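# Lift ring off stake and lay it in tray

## Task

Remove the ring from the stake and set it down so it rests flat on the bottom of the blue tray.

## Robot and tools

Robot and frames. Two arms, left_arm and right_arm, face each other across a table. In the scene frame the origin is the table centre, the table surface is at z = +0.020 m and +z is up. left_arm's base sits at (-0.005, +0.460, +0.128) m on the +y side; right_arm's at (-0.015, -0.464, +0.124) m. The names do not match image sides. Each arm reports its hand pose, velocities and targets in its own base frame. Every offset you send is measured along the axes of that arm's current Hand target. On a gripper the fingers extend along +x and close along y. end_effector_position is the midpoint between the fingers, about 3 to 4 cm short of the tips. Only the last 1.5 cm of each finger pad is flat.

Row layout. A row always has 14 numbers, each from -1 to 1: left dx, dy, dz, rx, ry, rz, opening, then the same seven for right. Send all 14 even when one arm is idle. dx..rz are an offset, not a pose. They count from the arm's Hand target as it stood when the action or move began. 1.0 equals 0.6 m or 180 degrees, and rx, ry, rz form a single rotation vector. Opening is absolute: +1 is fully open (0.080 m), -1 fully closed. Empty fingers touch near -0.78. Six zeros re-request the current Hand target, and the opening number is always a command, so repeat the present value to leave a gripper alone.

execute_actions(actions, cameras). actions is a list of actions. Each action is a table of up to 15 rows, one row per 1/30 s. If there are fewer rows, the last row is held to fill 15 steps. Every row in an action counts from that action's start pose, not from the previous row. Each new action starts from the updated Hand target, so sending the same offset again moves the arm further. An empty list returns images plus the full state. cameras lists names (cam_left_wrist, cam_right_wrist, or ["all"]).

move(target, speed, blend, opening_speed, grip_force, blocking, cameras). target is one 14-number row or a list of up to 15 rows. Every row is an offset from the same starting Hand targets. Paths are straight lines and do not avoid obstacles or the other arm. They last from 0.5 s up to a 10 s cap.
- speed: m/s, 0.002 to 4.3, default 0.25; rotation is limited to twice that value in rad/s. Give one number, or one per target.
- blend: metres of corner rounding between listed targets; 0 means stop at each one.
- opening_speed: rate on the -1..+1 scale per second, at least 0.2.
- grip_force: newtons per finger pad, 8 to 34; it persists until changed.
- blocking=false returns after about 0.5 s while the move continues.
The result adds a "move:" line ending with done, off_target, moving, held, blocked or fault, plus any limits (paced means the pose was clipped; held means steps were withheld). blocked means something stopped the gripper far from its goal, and the arm then holds still.

wait(seconds) takes 0 to 10 s and keeps the last commands. stop() brakes a running move. zoom_image(camera, region) enlarges part of the latest image; region is [x0, y0, x1, y1] in pixels from the top-left, at most 504 by 504. Both wrist images are 896x504. read_manual(section="licences") gives licence text only. finished_scene(scene) ends the current scene, given its number. The ring must already be resting flat in the tray with the robot let go.

Reading results. Hand target is the last commanded pose after clipping, and the next offsets start from it. The gripper often settles short of or below it, tilted by friction and weight, worse at long reach. Check position and quaternion after each move and send the missing distance or rotation. Commanded orientation is clipped to 32 degrees from the measured one at every step. grip_measured shows the finger opening on the command scale (error about 2 mm). The last Joint positions value is the opening in metres. grip_effort_n is motor effort, negative when closing, and is not pad force. Joint torques and External joint torques are noisy estimates that include friction and any held weight. Tool commands shows present commands. Motor temperatures and MOTOR HOT or FAULT lines warn of trouble.

Grasping. Read grip_measured when the pads first touch the ring. Then command about 0.08 below that reading to grip firmly, or less below it for a lighter hold. Closing from fully open takes at least 0.6 s.

Avoid:
- Dropping the ring, releasing it while it moves, or letting it leave the table.
- Fast impacts or hard pressing on the stake, tray or table. To end a press, command the target back past the gripper.
- Any contact between the two arms, and closing one gripper on the other.
- Pressure on the wrist-camera cables.
- Big single-step jumps, which can cause over-speed faults.
- Paths close to an arm's own base, which can flip its shoulder.
- Long holding at full stretch: motors heat, with MOTOR HOT at 50 °C and a stop at 95 °C.
- Joint contact torques at their limits (waist 17.2, shoulder 21.3, elbow 21.3, wrist pitch 5.61, wrist yaw 5.59, wrist roll 5.24 N m). Reaching a limit stops that arm for 10 s.
Loose objects can occasionally be nudged by outside pushes, so recheck the images before grasping and before finishing.

Each tool is called after "Call:" by a JSON object that holds its "name" and its "arguments".

## Session

Call:
{"name": "execute_actions", "arguments": {"actions": []}}

Scene clock: 0.00 s.
left_arm: end_effector_position=(+0.3106, -0.0253, +0.1904) grip_measured=+1.000 grip_effort_n=n/a end_effector_quat_wxyz=(+0.817, +0.288, +0.304, -0.397) | right_arm: end_effector_position=(+0.2024, +0.0663, +0.1705) grip_measured=+1.000 grip_effort_n=n/a end_effector_quat_wxyz=(+0.768, -0.130, +0.308, +0.547)
Joint positions: left_arm=[0.193 1.321 1.079 -0.824 0.595 1.132 0.08] | right_arm=[-0.273 1.205 0.889 -1.255 -0.907 -1.397 0.08]
Joint velocities: within noise
Joint torques (N m): no reading
External joint torques (N m): no reading
Motor temperatures (°C): left_arm=[29 29 30 30 33 32] | right_arm=[28 30 27 30 30 33]
Heat: left arm: hottest wrist yaw 33 °C (+0.0 °C/min); right arm: hottest wrist roll 33 °C (+0.0 °C/min).
Hand target: left_arm +0.3106, -0.0254, +0.1907; +0.817, +0.288, +0.303, -0.397 | right_arm +0.2026, +0.0665, +0.1711; +0.768, -0.131, +0.307, +0.547
Tool commands: left_gripper/opening=+1.0 right_gripper/opening=+1.0

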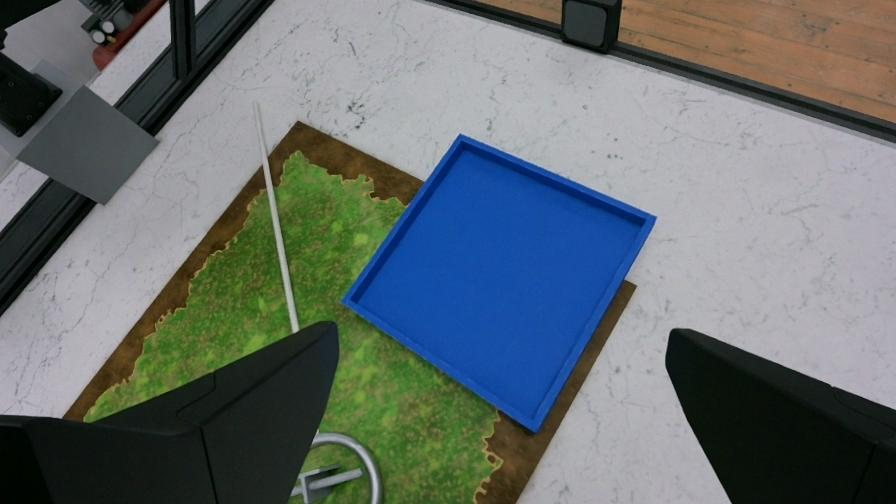

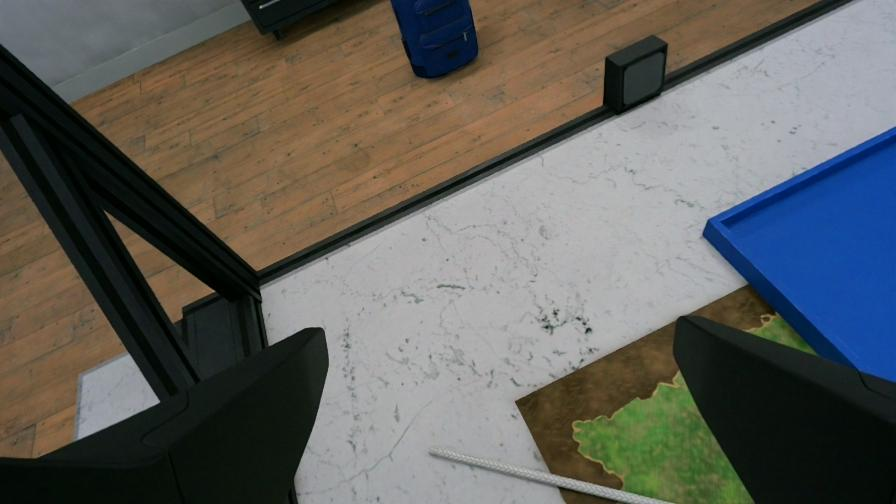

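Call:
{"name": "move", "arguments": {"target": [-0.08,0.007,-0.118,-0.299,0.097,0.133,1,0,0,0,0,0,0,1], "cameras": ["cam_left_wrist"]}}

Scene clock: 26.20 s.
left_arm: end_effector_position=(+0.2705, +0.0484, +0.1768) grip_measured=+1.000 grip_effort_n=-1.6 end_effector_quat_wxyz=(+0.864, +0.000, +0.503, -0.006) | right_arm: end_effector_position=(+0.2024, +0.0663, +0.1705) grip_measured=+1.000 grip_effort_n=-0.2 end_effector_quat_wxyz=(+0.768, -0.130, +0.308, +0.547)
Joint positions: left_arm=[0.249 1.176 1.015 -0.909 0.132 0.223 0.08] | right_arm=[-0.273 1.205 0.889 -1.255 -0.907 -1.397 0.08]
Joint torques (N m): left_arm=[0.11 -3.48 7.13 0.84 -0.07 -0.09] | right_arm=[-0.02 -2.94 4.72 0.52 -0.63 0]
External joint torques (N m): left_arm=[0.14 0.03 0.66 -0.25 -0.16 -0.09] | right_arm=[-0.02 -0.06 -0.82 0.24 -0.1 0.01]
Heat: left arm: hottest wrist yaw 33 °C (+0.0 °C/min); right arm: hottest wrist roll 33 °C (+0.0 °C/min).
Hand target: left_arm +0.2711, +0.0498, +0.1804; +0.866, +0.000, +0.500, -0.001 | right_arm +0.2026, +0.0665, +0.1711; +0.768, -0.131, +0.307, +0.547
Off the commanded pose: left_arm 0.004 m, 1 deg | right_arm 0.001 m, 0 deg.
move: done
Images, in order (width x height): cam_left_wrist 896x504.

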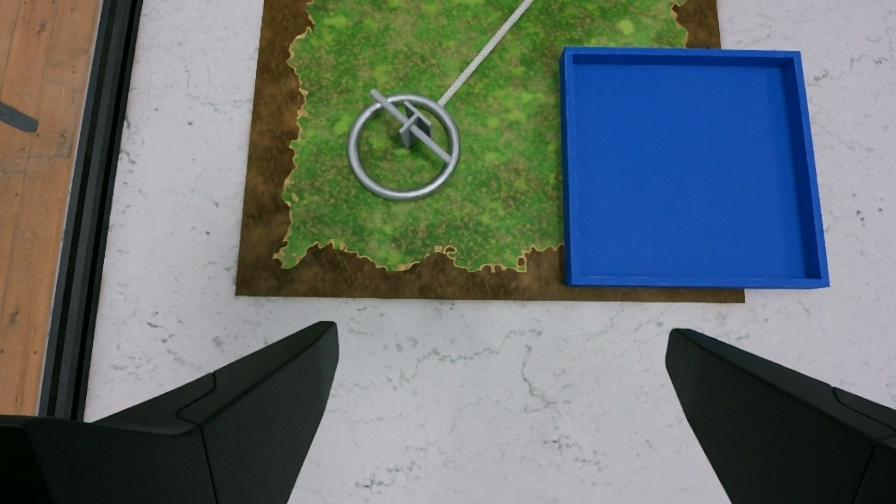

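Call:
{"name": "zoom_image", "arguments": {"camera": "cam_left_wrist", "region": [320, 60, 500, 220]}}

Scaled by 2.800 from the camera's 896x504 image, which has a finer 1280x720 frame.

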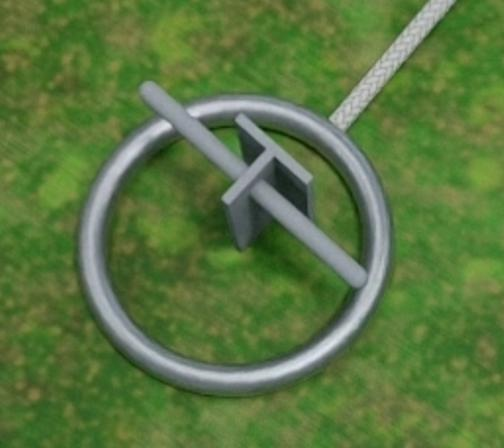

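Call:
{"name": "move", "arguments": {"target": [0.343,0.073,0.194,-0.487,0.131,0.131,1,0,0,0,0,0,0,1], "cameras": ["cam_left_wrist"]}}

Call:
{"name": "zoom_image", "arguments": {"camera": "cam_left_wrist", "region": [250, 100, 650, 400]}}

Scene clock: 147.17 s.
left_arm: end_effector_position=(+0.4749, +0.0927, +0.0669) grip_measured=+1.000 grip_effort_n=-2.1 end_effector_quat_wxyz=(+0.507, -0.499, +0.498, +0.496) | right_arm: end_effector_position=(+0.2024, +0.0663, +0.1705) grip_measured=+1.000 grip_effort_n=-0.7 end_effector_quat_wxyz=(+0.768, -0.130, +0.308, +0.547)
Joint positions: left_arm=[0.192 2.489 2.332 -1.402 -0.003 -1.369 0.08] | right_arm=[-0.273 1.205 0.889 -1.255 -0.907 -1.397 0.08]
Joint torques (N m): left_arm=[0.2 -9.35 6.22 0.02 0.07 -0.14] | right_arm=[-0.01 -2.97 4.64 0.52 -0.65 -0.01]
External joint torques (N m): left_arm=[0.2 2.59 0.46 -0.32 0.13 -0.14] | right_arm=[-0.01 -0.11 -0.93 0.23 -0.11 -0.01]
Motor temperatures (°C): left_arm=[29 32 40 32 33 32] | right_arm=[28 32 31 30 31 33]
Heat: left arm: hottest elbow 40 °C (+1.0 °C/min); right arm: hottest wrist roll 33 °C (+0.0 °C/min).
Hand target: left_arm +0.4750, +0.0930, +0.0604; +0.500, -0.499, +0.501, +0.499 | right_arm +0.2026, +0.0665, +0.1711; +0.768, -0.131, +0.307, +0.547
Off the commanded pose: left_arm 0.006 m, 1 deg | right_arm 0.001 m, 0 deg.
move: done
Images, in order (width x height): cam_left_wrist 896x504.

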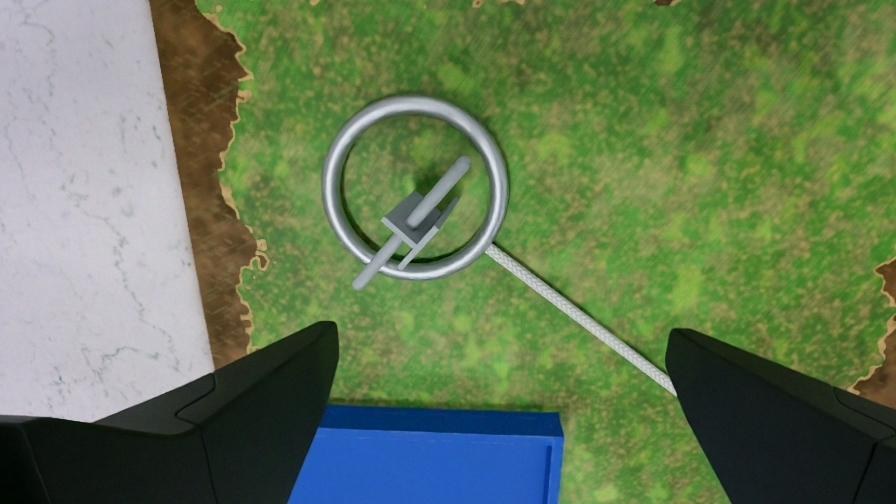

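Scaled by 1.260 from the camera's 896x504 image, which has a finer 1280x720 frame.

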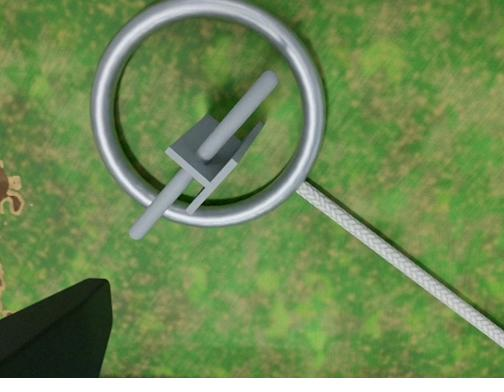

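Call:
{"name": "move", "arguments": {"target": [0.17,-0.024,-0.002,0,0,0,-0.3,0,0,0,0,0,0,1], "cameras": ["cam_left_wrist"], "speed": 0.15}}

Scene clock: 184.77 s.
left_arm: end_effector_position=(+0.4907, +0.0934, -0.0338) grip_measured=-0.296 grip_effort_n=-19.8 end_effector_quat_wxyz=(+0.506, -0.500, +0.497, +0.497) | right_arm: end_effector_position=(+0.2024, +0.0663, +0.1705) grip_measured=+1.000 grip_effort_n=-0.7 end_effector_quat_wxyz=(+0.768, -0.130, +0.308, +0.547)
Joint positions: left_arm=[0.187 2.624 2.185 -1.12 -0.002 -1.378 0.022] | right_arm=[-0.273 1.205 0.889 -1.255 -0.907 -1.397 0.08]
Joint torques (N m): left_arm=[-0.13 -9.85 5.18 0.39 0.05 -0.14] | right_arm=[-0.04 -2.97 4.64 0.54 -0.64 -0.01]
External joint torques (N m): left_arm=[-0.24 2.56 -0.47 0.07 0.12 -0.14] | right_arm=[-0.04 -0.06 -0.94 0.25 -0.1 0]
Motor temperatures (°C): left_arm=[29 38 39 31 33 32] | right_arm=[28 32 31 30 31 33]
Heat: left arm: hottest elbow 39 °C (-1.0 °C/min); right arm: hottest wrist roll 33 °C (+0.0 °C/min).
Hand target: left_arm +0.4893, +0.0917, -0.0416; +0.500, -0.499, +0.501, +0.499 | right_arm +0.2026, +0.0665, +0.1711; +0.768, -0.131, +0.307, +0.547
Off the commanded pose: left_arm 0.008 m, 1 deg | right_arm 0.001 m, 0 deg.
move: done
Images, in order (width x height): cam_left_wrist 896x504.

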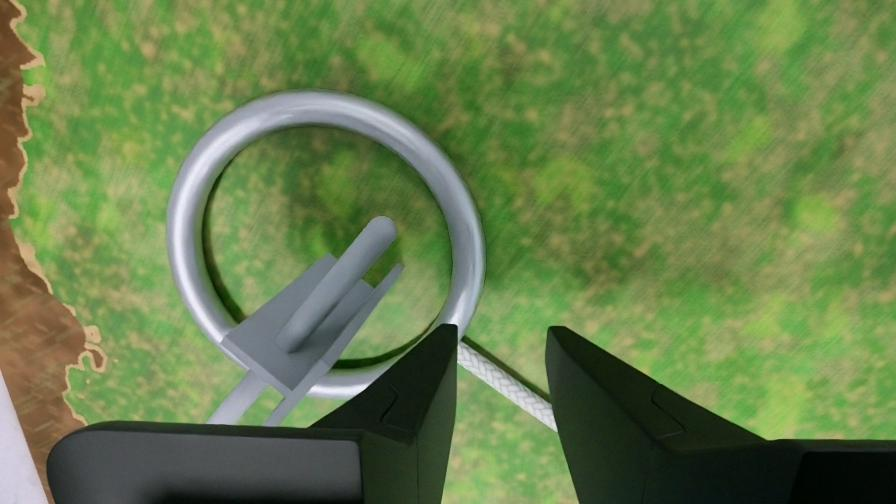

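Call:
{"name": "move", "arguments": {"target": [[0,0.0087,0.002,0,0,0,-0.3,0,0,0,0,0,0,1],[0.054,0.0087,0.002,0,0,0,-0.3,0,0,0,0,0,0,1]], "cameras": ["cam_left_wrist"], "speed": 0.06}}

Scene clock: 200.23 s.
left_arm: end_effector_position=(+0.4887, +0.0932, -0.0557) grip_measured=-0.296 grip_effort_n=-19.8 end_effector_quat_wxyz=(+0.509, -0.503, +0.493, +0.494) | right_arm: end_effector_position=(+0.2024, +0.0663, +0.1705) grip_measured=+1.000 grip_effort_n=-0.2 end_effector_quat_wxyz=(+0.768, -0.130, +0.308, +0.547)
Joint positions: left_arm=[0.188 2.627 2.102 -1.02 -0.002 -1.378 0.022] | right_arm=[-0.273 1.205 0.889 -1.255 -0.907 -1.397 0.08]
Joint torques (N m): left_arm=[0.12 -7.95 3.82 1.39 0.05 0.01] | right_arm=[0.01 -2.97 4.69 0.52 -0.65 -0.02]
External joint torques (N m): left_arm=[0.11 4.42 -1.75 1.05 0.11 0.01] | right_arm=[0 -0.09 -0.87 0.24 -0.12 -0.01]
Heat: left arm: hottest shoulder 39 °C (+8.1 °C/min); right arm: hottest wrist roll 33 °C (+0.0 °C/min).
Hand target: left_arm +0.4841, +0.0928, -0.0740; +0.500, -0.499, +0.501, +0.499 | right_arm +0.2026, +0.0665, +0.1711; +0.768, -0.131, +0.307, +0.547
Off the commanded pose: left_arm 0.019 m, 2 deg | right_arm 0.001 m, 0 deg.
move: off_target (left_arm)
Images, in order (width x height): cam_left_wrist 896x504.

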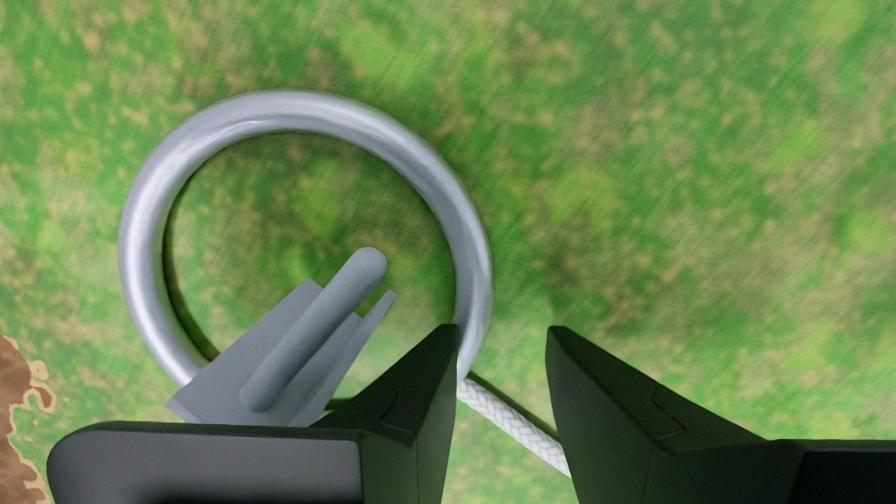

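Call:
{"name": "move", "arguments": {"target": [[-0.02,0,0,0,0,0,-0.3,0,0,0,0,0,0,1],[-0.02,0.014,0,0,0,0,-0.3,0,0,0,0,0,0,1]], "cameras": ["cam_left_wrist"], "speed": 0.06}}

Scene clock: 207.20 s.
left_arm: end_effector_position=(+0.4815, +0.0939, -0.0615) grip_measured=-0.297 grip_effort_n=-15.6 end_effector_quat_wxyz=(+0.506, -0.502, +0.496, +0.496) | right_arm: end_effector_position=(+0.2024, +0.0663, +0.1705) grip_measured=+1.000 grip_effort_n=-0.2 end_effector_quat_wxyz=(+0.768, -0.130, +0.308, +0.547)
Joint positions: left_arm=[0.192 2.611 2.047 -0.989 -0.001 -1.375 0.022] | right_arm=[-0.273 1.205 0.889 -1.255 -0.907 -1.397 0.08]
Joint torques (N m): left_arm=[0.02 -12.35 3.15 -0.41 -0.01 0.03] | right_arm=[-0.04 -2.91 4.68 0.51 -0.64 0.01]
External joint torques (N m): left_arm=[0 -0.19 -2.32 -0.74 0.06 0.03] | right_arm=[-0.04 -0.04 -0.93 0.21 -0.1 0.01]
Heat: left arm: hottest shoulder 41 °C (+9.1 °C/min); right arm: hottest wrist roll 33 °C (+0.0 °C/min).
Hand target: left_arm +0.4757, +0.0929, -0.0619; +0.500, -0.499, +0.501, +0.499 | right_arm +0.2026, +0.0665, +0.1711; +0.768, -0.131, +0.307, +0.547
Off the commanded pose: left_arm 0.006 m, 1 deg | right_arm 0.001 m, 0 deg.
move: done
Images, in order (width x height): cam_left_wrist 896x504.

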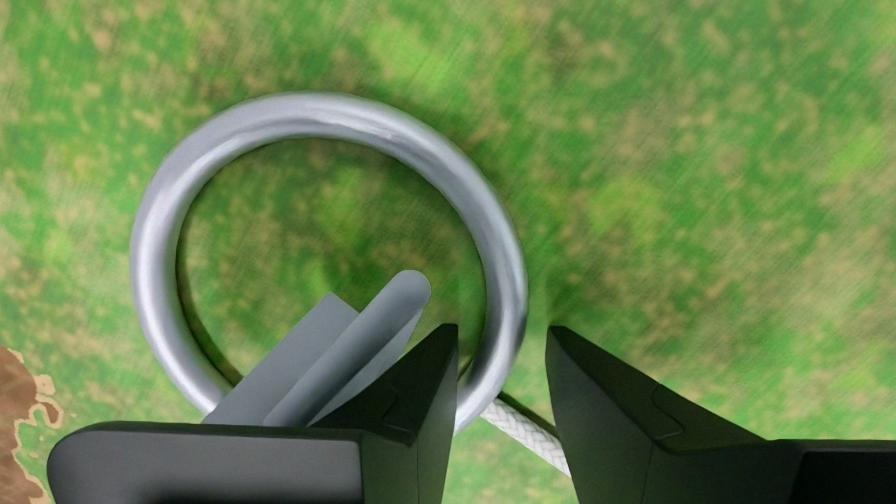

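Call:
{"name": "move", "arguments": {"target": [0.016,0,0.005,0,0,0,-0.3,0,0,0,0,0,0,1], "cameras": ["cam_left_wrist"], "speed": 0.04}}

Scene clock: 215.13 s.
left_arm: end_effector_position=(+0.4819, +0.0948, -0.0633) grip_measured=-0.297 grip_effort_n=-15.6 end_effector_quat_wxyz=(+0.508, -0.503, +0.495, +0.494) | right_arm: end_effector_position=(+0.2024, +0.0663, +0.1705) grip_measured=+1.000 grip_effort_n=-0.7 end_effector_quat_wxyz=(+0.768, -0.130, +0.308, +0.547)
Joint positions: left_arm=[0.194 2.611 2.039 -0.976 0 -1.371 0.022] | right_arm=[-0.273 1.205 0.889 -1.255 -0.907 -1.397 0.08]
Joint torques (N m): left_arm=[0.39 -10.34 3.49 0.28 -0.02 0.07] | right_arm=[-0.05 -2.96 4.71 0.52 -0.64 -0.01]
External joint torques (N m): left_arm=[0.39 1.93 -2.03 -0.06 0.04 0.07] | right_arm=[-0.05 -0.08 -0.87 0.23 -0.1 0]
Motor temperatures (°C): left_arm=[29 44 37 32 33 32] | right_arm=[28 32 31 30 31 33]
Heat: left arm: hottest shoulder 44 °C (+10.1 °C/min); right arm: hottest wrist roll 33 °C (+0.0 °C/min).
Hand target: left_arm +0.4757, +0.0959, -0.0716; +0.500, -0.499, +0.501, +0.499 | right_arm +0.2026, +0.0665, +0.1711; +0.768, -0.131, +0.307, +0.547
Off the commanded pose: left_arm 0.010 m, 1 deg | right_arm 0.001 m, 0 deg.
move: off_target (left_arm)
Images, in order (width x height): cam_left_wrist 896x504.

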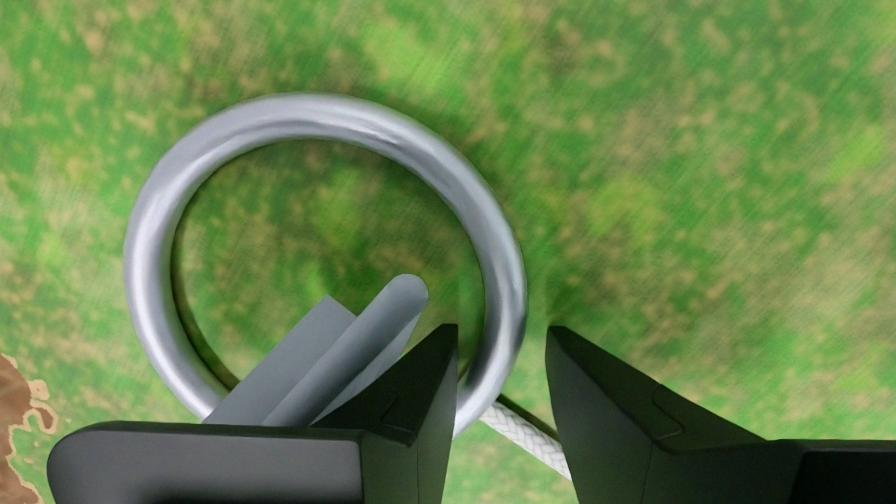

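Call:
{"name": "move", "arguments": {"target": [0,0,0,0,0,0,-0.95,0,0,0,0,0,0,1], "cameras": ["cam_left_wrist"], "opening_speed": 0.4}}

Scene clock: 222.57 s.
left_arm: end_effector_position=(+0.4825, +0.0952, -0.0633) grip_measured=-0.609 grip_effort_n=-83.5 end_effector_quat_wxyz=(+0.509, -0.504, +0.494, +0.493) | right_arm: end_effector_position=(+0.2024, +0.0663, +0.1705) grip_measured=+1.000 grip_effort_n=-0.2 end_effector_quat_wxyz=(+0.768, -0.130, +0.308, +0.547)
Joint positions: left_arm=[0.195 2.611 2.039 -0.973 0.001 -1.37 0.008] | right_arm=[-0.273 1.205 0.889 -1.255 -0.907 -1.397 0.08]
Joint torques (N m): left_arm=[0.31 -10.35 3.44 0.07 -0.06 0.06] | right_arm=[0 -2.93 4.64 0.52 -0.64 0]
External joint torques (N m): left_arm=[0.29 1.94 -2.11 -0.29 0.01 0.05] | right_arm=[0 -0.04 -0.96 0.22 -0.1 0.01]
Heat: left arm: hottest shoulder 46 °C (+11.1 °C/min); right arm: hottest wrist roll 33 °C (+0.0 °C/min).
Hand target: left_arm +0.4757, +0.0959, -0.0715; +0.500, -0.499, +0.501, +0.499 | right_arm +0.2026, +0.0665, +0.1711; +0.768, -0.131, +0.307, +0.547
Off the commanded pose: left_arm 0.011 m, 2 deg | right_arm 0.001 m, 0 deg.
move: off_target (left_arm)
Images, in order (width x height): cam_left_wrist 896x504.

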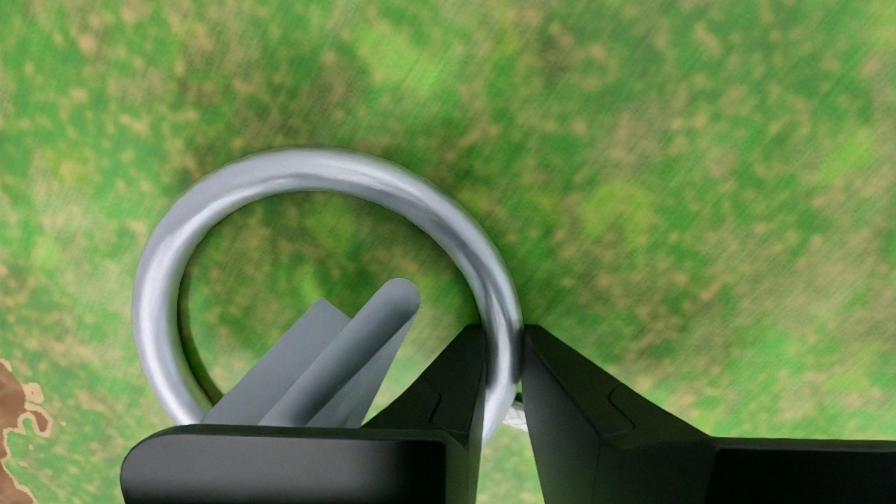

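Call:
{"name": "move", "arguments": {"target": [[-0.024,-0.006,0,0,0,0,-0.95,0,0,0,0,0,0,1],[-0.019,-0.04,0.005,0,0,0,-0.95,0,0,0,0,0,0,1]], "cameras": ["cam_left_wrist"], "speed": 0.06}}

Scene clock: 262.23 s.
left_arm: end_effector_position=(+0.5003, +0.0991, -0.0553) grip_measured=-0.609 grip_effort_n=-83.5 end_effector_quat_wxyz=(+0.504, -0.501, +0.499, +0.497) | right_arm: end_effector_position=(+0.2024, +0.0663, +0.1705) grip_measured=+1.000 grip_effort_n=-0.7 end_effector_quat_wxyz=(+0.768, -0.130, +0.308, +0.547)
Joint positions: left_arm=[0.196 2.718 2.282 -1.126 0.001 -1.37 0.008] | right_arm=[-0.273 1.205 0.889 -1.255 -0.907 -1.397 0.08]
Joint torques (N m): left_arm=[-0.03 -10.43 6.37 -0.08 -0.06 -0.07] | right_arm=[-0.02 -2.91 4.7 0.52 -0.64 -0.01]
External joint torques (N m): left_arm=[-0.03 2.44 0.67 -0.39 0.01 -0.07] | right_arm=[-0.03 0.02 -0.96 0.21 -0.1 0]
Motor temperatures (°C): left_arm=[29 49 35 31 33 32] | right_arm=[28 32 32 30 31 33]
Heat: left arm: hottest shoulder 49 °C (+9.1 °C/min); right arm: hottest wrist roll 33 °C (+0.0 °C/min).
Hand target: left_arm +0.4998, +0.0988, -0.0601; +0.500, -0.499, +0.501, +0.499 | right_arm +0.2026, +0.0665, +0.1711; +0.768, -0.131, +0.307, +0.547
Off the commanded pose: left_arm 0.005 m, 1 deg | right_arm 0.001 m, 0 deg.
move: done
Images, in order (width x height): cam_left_wrist 896x504.

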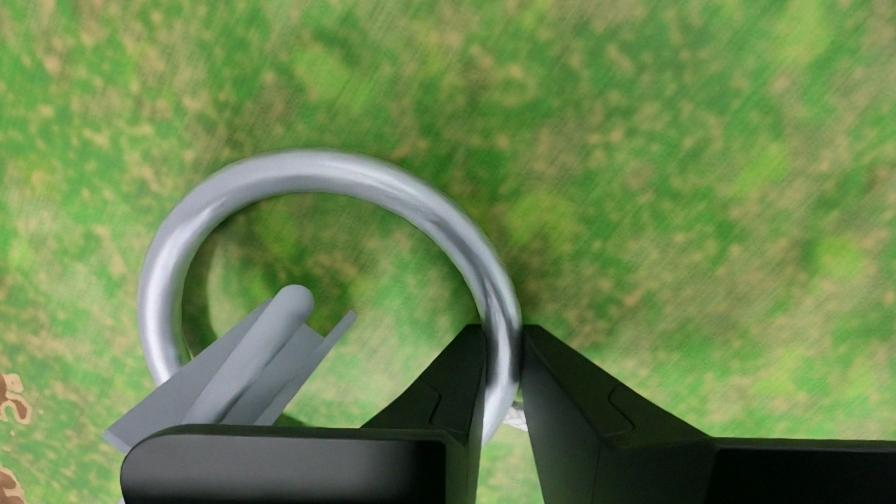

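Call:
{"name": "move", "arguments": {"target": [[-0.042,0.0225,0,0,0,-0.111,-0.95,0,0,0,0,0,0,1],[-0.072,0.063,0,0,0,-0.222,-0.95,0,0,0,0,0,0,1]], "blend": 0.005, "cameras": ["cam_left_wrist"], "speed": 0.1}}

Scene clock: 272.63 s.
left_arm: end_effector_position=(+0.4626, +0.0983, -0.0231) grip_measured=-0.609 grip_effort_n=-83.5 end_effector_quat_wxyz=(+0.640, -0.637, +0.305, +0.301) | right_arm: end_effector_position=(+0.2024, +0.0663, +0.1705) grip_measured=+1.000 grip_effort_n=-0.7 end_effector_quat_wxyz=(+0.768, -0.130, +0.308, +0.547)
Joint positions: left_arm=[0.263 2.137 1.104 0.128 0.169 -1.359 0.008] | right_arm=[-0.273 1.205 0.889 -1.255 -0.907 -1.397 0.08]
Joint torques (N m): left_arm=[0.22 -10.89 3.68 1.3 0.18 -0.09] | right_arm=[-0.03 -2.93 4.68 0.53 -0.63 0]
External joint torques (N m): left_arm=[0.23 -1.56 -1.49 0 0.13 -0.12] | right_arm=[-0.03 -0.06 -0.9 0.24 -0.1 0.01]
Heat: left arm: hottest shoulder 49 °C (+5.0 °C/min); right arm: hottest wrist roll 33 °C (+0.0 °C/min).
Hand target: left_arm +0.4619, +0.0989, -0.0170; +0.641, -0.640, +0.301, +0.298 | right_arm +0.2026, +0.0665, +0.1711; +0.768, -0.131, +0.307, +0.547
Off the commanded pose: left_arm 0.006 m, 1 deg | right_arm 0.001 m, 0 deg.
move: done
Images, in order (width x height): cam_left_wrist 896x504.

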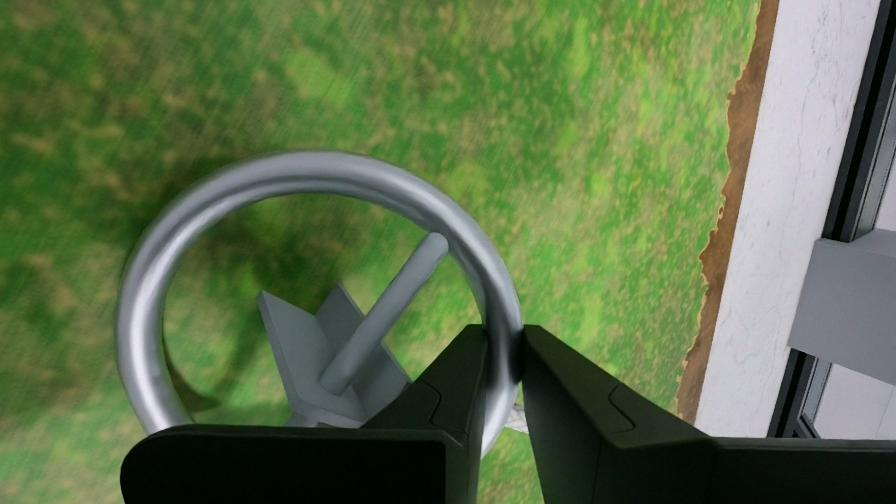

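Call:
{"name": "zoom_image", "arguments": {"camera": "cam_left_wrist", "region": [300, 200, 540, 440]}}

Scaled by 2.100 from the camera's 896x504 image, which has a finer 1280x720 frame.

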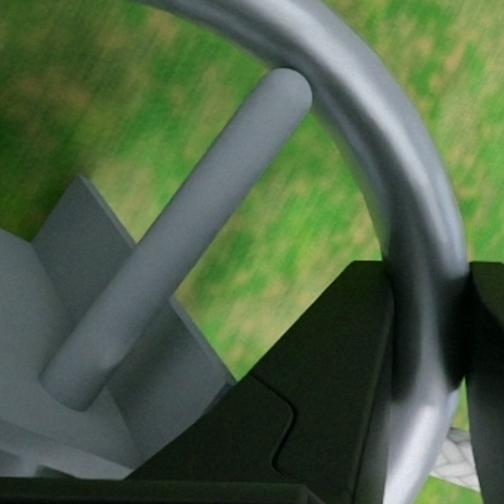

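Call:
{"name": "move", "arguments": {"target": [[0,-0.01,0.017,0,0,0,-0.95,0,0,0,0,0,0,1],[-0.03,-0.015,0.018,0,0,0,-0.95,0,0,0,0,0,0,1]], "cameras": ["cam_left_wrist"], "speed": 0.08}}

Call:
{"name": "zoom_image", "arguments": {"camera": "cam_left_wrist", "region": [300, 200, 540, 440]}}

Scene clock: 293.60 s.
left_arm: end_effector_position=(+0.4572, +0.1091, -0.0054) grip_measured=-0.609 grip_effort_n=-83.5 end_effector_quat_wxyz=(+0.637, -0.640, +0.305, +0.303) | right_arm: end_effector_position=(+0.2024, +0.0663, +0.1705) grip_measured=+1.000 grip_effort_n=-0.7 end_effector_quat_wxyz=(+0.768, -0.130, +0.308, +0.547)
Joint positions: left_arm=[0.294 2.083 1.112 0.06 0.187 -1.342 0.008] | right_arm=[-0.273 1.205 0.889 -1.255 -0.907 -1.397 0.08]
Joint torques (N m): left_arm=[0.22 -10.98 4.36 1.04 0.21 0.14] | right_arm=[0.01 -2.94 4.72 0.51 -0.64 0.01]
External joint torques (N m): left_arm=[0.22 -1.82 -0.96 -0.22 0.16 0.11] | right_arm=[-0.01 -0.06 -0.8 0.24 -0.11 0.02]
Heat: left arm: hottest shoulder 47 °C (+0.0 °C/min); right arm: hottest wrist roll 33 °C (+0.0 °C/min).
Hand target: left_arm +0.4573, +0.1097, +0.0025; +0.641, -0.641, +0.301, +0.298 | right_arm +0.2026, +0.0665, +0.1711; +0.768, -0.131, +0.307, +0.547
Off the commanded pose: left_arm 0.008 m, 1 deg | right_arm 0.001 m, 0 deg.
move: done
Images, in order (width x height): cam_left_wrist 896x504.

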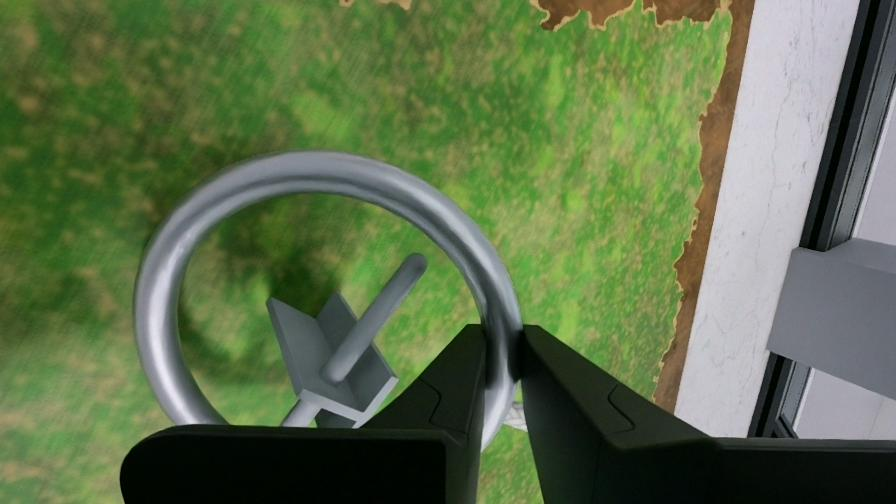

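Scaled by 2.100 from the camera's 896x504 image, which has a finer 1280x720 frame.

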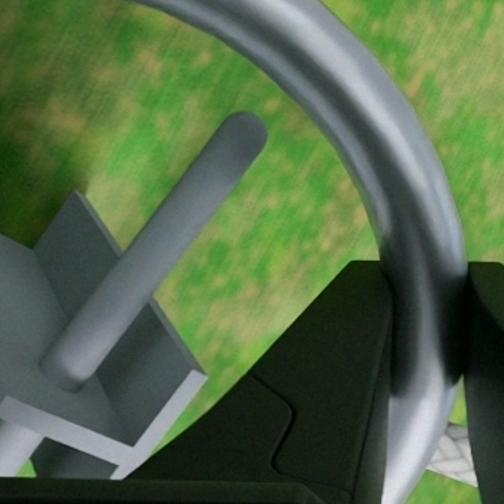

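Call:
{"name": "move", "arguments": {"target": [[0,0,-0.033,0,0,0,-0.95,0,0,0,0,0,0,1],[-0.028,0.024,-0.036,0,0,-0.094,-0.95,0,0,0,0,0,0,1]], "cameras": ["cam_left_wrist"], "blend": 0.005, "speed": 0.08}}

Scene clock: 312.37 s.
left_arm: end_effector_position=(+0.4349, +0.0879, +0.0022) grip_measured=-0.609 grip_effort_n=-83.5 end_effector_quat_wxyz=(+0.677, -0.676, +0.207, +0.205) | right_arm: end_effector_position=(+0.2024, +0.0663, +0.1705) grip_measured=+1.000 grip_effort_n=-0.7 end_effector_quat_wxyz=(+0.768, -0.130, +0.308, +0.547)
Joint positions: left_arm=[0.277 2.026 0.76 0.655 0.232 -1.41 0.008] | right_arm=[-0.273 1.205 0.889 -1.255 -0.907 -1.397 0.08]
Joint torques (N m): left_arm=[0.19 -8.3 3.71 1.98 0.24 -0.07] | right_arm=[0.01 -2.98 4.7 0.54 -0.63 -0.01]
External joint torques (N m): left_arm=[0.2 -0.42 -0.75 0.41 0.18 -0.12] | right_arm=[0 -0.1 -0.83 0.27 -0.1 0]
Heat: left arm: hottest shoulder 52 °C (+3.0 °C/min); right arm: hottest wrist roll 33 °C (+0.0 °C/min). Fold the left arm in close to its base, or ease its load, before you think long.
Hand target: left_arm +0.4355, +0.0883, +0.0064; +0.678, -0.678, +0.203, +0.200 | right_arm +0.2026, +0.0665, +0.1711; +0.768, -0.131, +0.307, +0.547
Off the commanded pose: left_arm 0.004 m, 1 deg | right_arm 0.001 m, 0 deg.
MOTOR HOT: joint 2 (shoulder) of the left arm reports 52 °C; the controller stops that arm at 95 °C. To cool a motor, set the load down, stop pushing, or move to a pose that needs little force.
move: done
Images, in order (width x height): cam_left_wrist 896x504.

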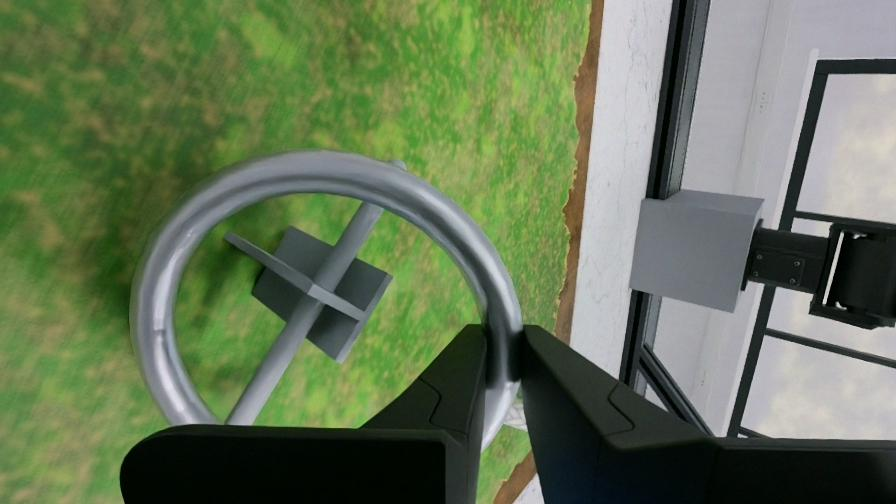

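Call:
{"name": "move", "arguments": {"target": [[-0.067,0.044,-0.093,0,0,0,-0.95,0,0,0,0,0,0,1],[-0.158,-0.096,-0.093,0,0,0,-0.95,0,0,0,0,0,0,1]], "cameras": ["cam_left_wrist"], "speed": 0.1}}

Scene clock: 324.20 s.
left_arm: end_effector_position=(+0.3838, +0.0324, +0.0962) grip_measured=-0.609 grip_effort_n=-83.5 end_effector_quat_wxyz=(+0.674, -0.676, +0.214, +0.208) | right_arm: end_effector_position=(+0.2024, +0.0663, +0.1705) grip_measured=+1.000 grip_effort_n=-0.7 end_effector_quat_wxyz=(+0.768, -0.130, +0.308, +0.547)
Joint positions: left_arm=[0.129 1.499 0.642 0.247 0.114 -1.497 0.008] | right_arm=[-0.273 1.205 0.889 -1.255 -0.907 -1.397 0.08]
Joint torques (N m): left_arm=[-0.15 -6.63 7 1.54 -0.15 -0.06] | right_arm=[-0.03 -3.01 4.7 0.51 -0.61 0]
External joint torques (N m): left_arm=[-0.11 -1.11 0.92 -0.04 -0.17 -0.1] | right_arm=[-0.03 -0.12 -0.89 0.22 -0.08 0.01]
Motor temperatures (°C): left_arm=[29 50 35 37 33 32] | right_arm=[28 32 32 30 31 33]
Heat: left arm: hottest shoulder 50 °C (+1.0 °C/min); right arm: hottest wrist roll 33 °C (+0.0 °C/min). Fold the left arm in close to its base, or ease its load, before you think long.
Hand target: left_arm +0.3874, +0.0328, +0.1063; +0.678, -0.678, +0.203, +0.201 | right_arm +0.2026, +0.0665, +0.1711; +0.768, -0.131, +0.307, +0.547
Off the commanded pose: left_arm 0.011 m, 2 deg | right_arm 0.001 m, 0 deg.
MOTOR HOT: still on. Joint 2 (shoulder) of the left arm reports 50 °C.
move: off_target (left_arm)
Images, in order (width x height): cam_left_wrist 896x504.

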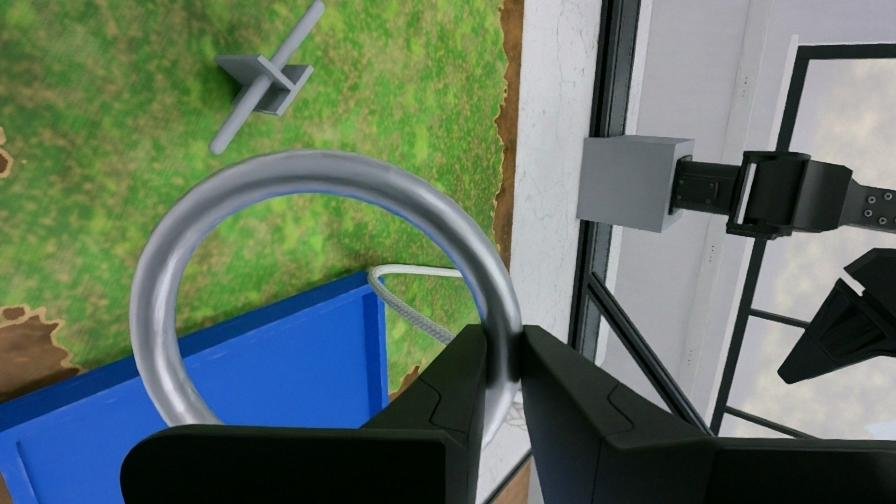

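Call:
{"name": "move", "arguments": {"target": [[0.042,-0.028,-0.272,0,0,0,-0.95,0,0,0,0,0,0,1],[0.176,0.0555,-0.272,0,0,0.314,-0.95,0,0,0,0,0,0,1]], "blend": 0.02, "cameras": ["cam_left_wrist"]}}

Scene clock: 341.60 s.
left_arm: end_effector_position=(+0.4565, -0.1306, +0.0247) grip_measured=-0.609 grip_effort_n=-83.5 end_effector_quat_wxyz=(+0.504, -0.503, +0.497, +0.496) | right_arm: end_effector_position=(+0.2024, +0.0663, +0.1705) grip_measured=+1.000 grip_effort_n=-0.7 end_effector_quat_wxyz=(+0.768, -0.130, +0.308, +0.547)
Joint positions: left_arm=[-0.28 2.439 2.075 -1.193 -0.004 -1.849 0.008] | right_arm=[-0.273 1.205 0.889 -1.255 -0.907 -1.397 0.08]
Joint torques (N m): left_arm=[0.07 -9.26 6.42 -0.12 0.08 0.1] | right_arm=[-0.05 -2.93 4.7 0.51 -0.64 0.01]
External joint torques (N m): left_arm=[0.07 2.41 0.71 -0.42 0.14 0.1] | right_arm=[-0.04 -0.04 -0.89 0.22 -0.11 0.01]
Heat: left arm: hottest shoulder 48 °C (+0.0 °C/min); right arm: hottest wrist roll 33 °C (+0.0 °C/min). Fold the left arm in close to its base, or ease its load, before you think long.
Hand target: left_arm +0.4570, -0.1307, +0.0210; +0.502, -0.501, +0.500, +0.497 | right_arm +0.2026, +0.0665, +0.1711; +0.768, -0.131, +0.307, +0.547
Off the commanded pose: left_arm 0.004 m, 1 deg | right_arm 0.001 m, 0 deg.
MOTOR HOT: still on. Joint 2 (shoulder) of the left arm reports 48 °C.
move: done
Images, in order (width x height): cam_left_wrist 896x504.

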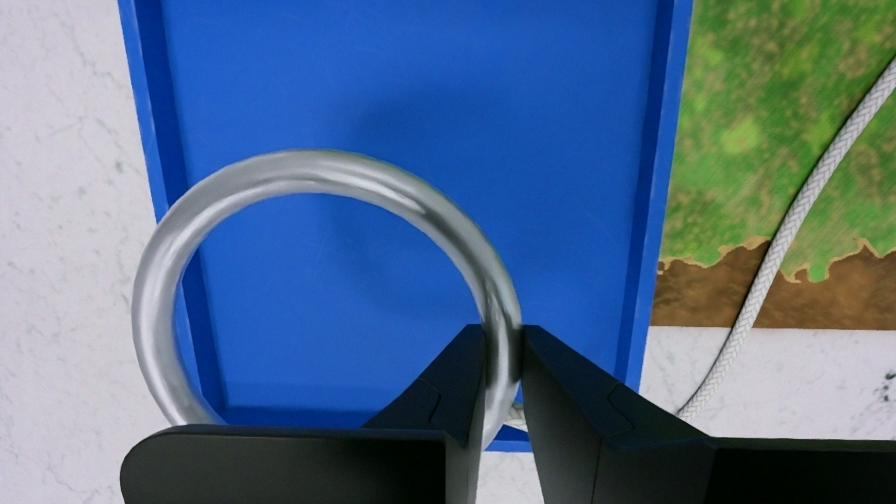

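Call:
{"name": "move", "arguments": {"target": [[0.125,-0.027,0,0,0,0,-0.95,0,0,0,0,0,0,1],[0.143,-0.027,0,0,0,0,-0.95,0,0,0,0,0,0,1]], "blend": 0.005, "speed": [0.15,0.04], "cameras": ["cam_left_wrist"]}}

Scene clock: 352.40 s.
left_arm: end_effector_position=(+0.4746, -0.1315, -0.0557) grip_measured=-0.609 grip_effort_n=-83.5 end_effector_quat_wxyz=(+0.505, -0.504, +0.496, +0.494) | right_arm: end_effector_position=(+0.2024, +0.0663, +0.1705) grip_measured=+1.000 grip_effort_n=-0.2 end_effector_quat_wxyz=(+0.768, -0.130, +0.308, +0.547)
Joint positions: left_arm=[-0.272 2.61 2.069 -1.012 -0.004 -1.84 0.008] | right_arm=[-0.273 1.205 0.889 -1.255 -0.907 -1.397 0.08]
Joint torques (N m): left_arm=[0.12 -9.02 5.53 0.49 0.07 0.09] | right_arm=[0 -3.03 4.63 0.53 -0.64 0]
External joint torques (N m): left_arm=[0.02 3.23 0 0.17 0.14 0.09] | right_arm=[0 -0.19 -0.91 0.23 -0.11 0]
Heat: left arm: hottest shoulder 46 °C (-1.0 °C/min); right arm: hottest wrist roll 33 °C (+0.0 °C/min).
Hand target: left_arm +0.4736, -0.1310, -0.0648; +0.502, -0.501, +0.500, +0.497 | right_arm +0.2026, +0.0665, +0.1711; +0.768, -0.131, +0.307, +0.547
Off the commanded pose: left_arm 0.009 m, 1 deg | right_arm 0.001 m, 0 deg.
MOTOR HOT: cleared for the motors of the left arm.
move: off_target (left_arm)
Images, in order (width x height): cam_left_wrist 896x504.

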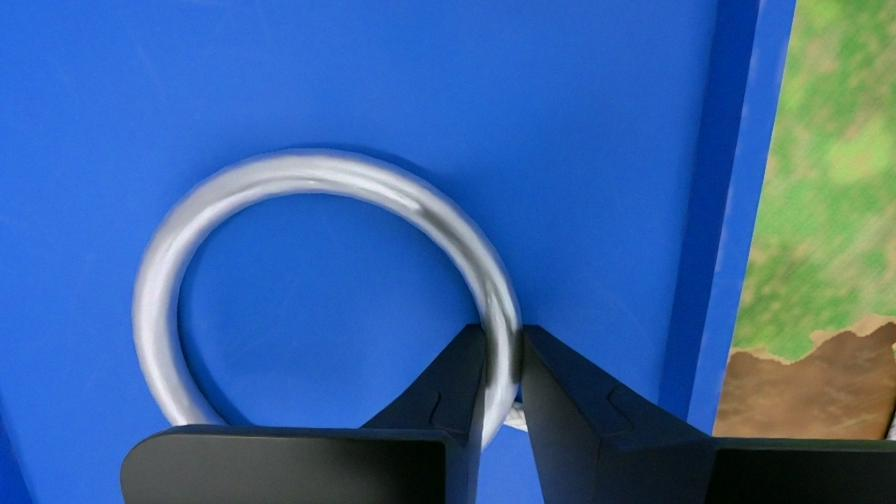

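Seems a couple of mm up. Lower a bit more, then release and raise.

Call:
{"name": "move", "arguments": {"target": [0.012,0,0,0,0,0,-0.95,0,0,0,0,0,0,1], "speed": 0.03, "cameras": ["cam_left_wrist"]}}

Scene clock: 357.60 s.
left_arm: end_effector_position=(+0.4772, -0.1323, -0.0567) grip_measured=-0.609 grip_effort_n=-83.5 end_effector_quat_wxyz=(+0.507, -0.508, +0.494, +0.491) | right_arm: end_effector_position=(+0.2024, +0.0663, +0.1705) grip_measured=+1.000 grip_effort_n=-0.7 end_effector_quat_wxyz=(+0.768, -0.130, +0.308, +0.547)
Joint positions: left_arm=[-0.272 2.613 2.069 -0.997 -0.004 -1.84 0.008] | right_arm=[-0.273 1.205 0.889 -1.255 -0.907 -1.397 0.08]
Joint torques (N m): left_arm=[0.11 -8.06 4.66 0.89 0.07 0.09] | right_arm=[-0.01 -2.96 4.71 0.53 -0.62 -0.01]
External joint torques (N m): left_arm=[0.01 4.23 -0.9 0.54 0.14 0.09] | right_arm=[-0.01 -0.11 -0.85 0.23 -0.09 -0.01]
Heat: left arm: hottest shoulder 47 °C (-2.0 °C/min); right arm: hottest elbow 33 °C (+1.0 °C/min).
Hand target: left_arm +0.4737, -0.1310, -0.0720; +0.502, -0.501, +0.500, +0.497 | right_arm +0.2026, +0.0665, +0.1711; +0.768, -0.131, +0.307, +0.547
Off the commanded pose: left_arm 0.016 m, 1 deg | right_arm 0.001 m, 0 deg.
move: off_target (left_arm)
Images, in order (width x height): cam_left_wrist 896x504.

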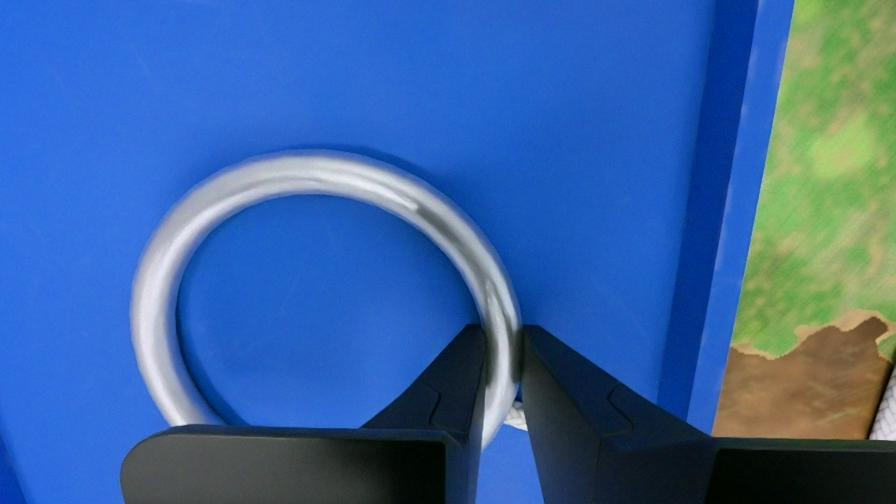

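Contact. Release slowly, then raise.

Call:
{"name": "move", "arguments": {"target": [-0.012,0,0,0,0,0,-0.3,0,0,0,0,0,0,1], "opening_speed": 0.3, "speed": 0.02}}

Call:
{"name": "move", "arguments": {"target": [-0.2,0,0,0,0,0,-0.3,0,0,0,0,0,0,1], "speed": 0.12, "cameras": ["cam_left_wrist"]}}

Scene clock: 364.70 s.
left_arm: end_effector_position=(+0.4751, -0.1319, -0.0561) grip_measured=-0.305 grip_effort_n=18.8 end_effector_quat_wxyz=(+0.505, -0.505, +0.496, +0.494) | right_arm: end_effector_position=(+0.2024, +0.0663, +0.1705) grip_measured=+1.000 grip_effort_n=-0.2 end_effector_quat_wxyz=(+0.768, -0.130, +0.308, +0.547)
Joint positions: left_arm=[-0.272 2.613 2.072 -1.01 -0.003 -1.84 0.021] | right_arm=[-0.273 1.205 0.889 -1.255 -0.907 -1.397 0.08]
Joint torques (N m): left_arm=[0.08 -9.27 5.3 0.43 0.01 0.1] | right_arm=[-0.04 -3.01 4.68 0.53 -0.63 -0.01]
External joint torques (N m): left_arm=[0.11 2.95 -0.2 0.12 0.07 0.1] | right_arm=[-0.06 -0.08 -0.92 0.24 -0.09 0]
Heat: left arm: hottest shoulder 46 °C (-5.0 °C/min); right arm: hottest elbow 33 °C (+1.0 °C/min).
Hand target: left_arm +0.4737, -0.1309, -0.0648; +0.502, -0.501, +0.500, +0.497 | right_arm +0.2026, +0.0665, +0.1711; +0.768, -0.131, +0.307, +0.547
Off the commanded pose: left_arm 0.009 m, 1 deg | right_arm 0.001 m, 0 deg.
move: off_target (left_arm)

Scene clock: 366.20 s.
left_arm: end_effector_position=(+0.4716, -0.1307, +0.0490) grip_measured=-0.304 grip_effort_n=16.5 end_effector_quat_wxyz=(+0.501, -0.499, +0.500, +0.500) | right_arm: end_effector_position=(+0.2024, +0.0663, +0.1705) grip_measured=+1.000 grip_effort_n=-0.7 end_effector_quat_wxyz=(+0.768, -0.130, +0.308, +0.547)
Joint positions: left_arm=[-0.271 2.54 2.358 -1.389 -0.003 -1.84 0.021] | right_arm=[-0.273 1.205 0.889 -1.255 -0.907 -1.397 0.08]
Joint torques (N m): left_arm=[0.06 -12.45 6.06 -0.07 0.01 0.09] | right_arm=[0.05 -2.91 4.72 0.52 -0.63 -0.02]
External joint torques (N m): left_arm=[0.06 -0.36 0.41 -0.33 0.08 0.09] | right_arm=[0.05 -0.04 -0.84 0.23 -0.1 -0.01]
Heat: left arm: hottest shoulder 47 °C (-5.1 °C/min); right arm: hottest elbow 33 °C (+1.0 °C/min).
Hand target: left_arm +0.4730, -0.1307, +0.0552; +0.502, -0.501, +0.500, +0.498 | right_arm +0.2026, +0.0665, +0.1711; +0.768, -0.131, +0.307, +0.547
Off the commanded pose: left_arm 0.006 m, 0 deg | right_arm 0.001 m, 0 deg.
joint sent to its limit (left arm) — joint 3 (elbow), upper limit, where the elbow is as straight as it goes. The joint targets still meet the commanded pose.
move: done
Images, in order (width x height): cam_left_wrist 896x504.

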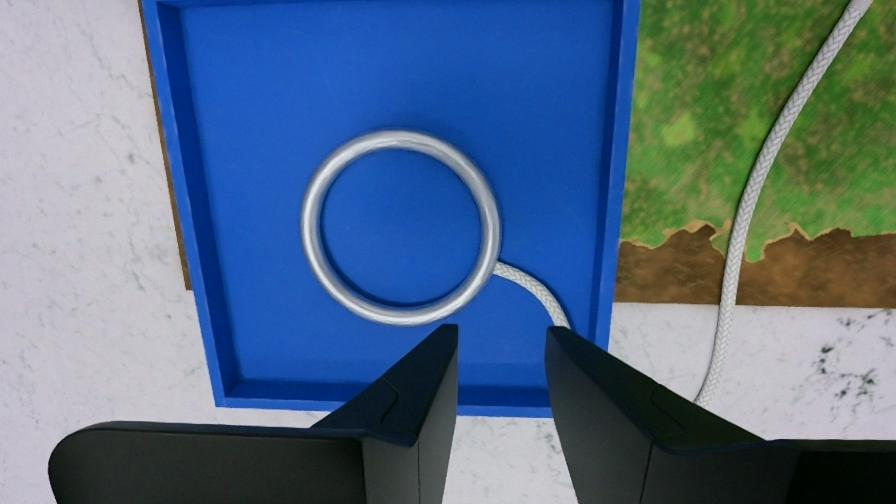

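Flat in the tray.

Call:
{"name": "finished_scene", "arguments": {"scene": 2}}

The scene is finished: the task was done.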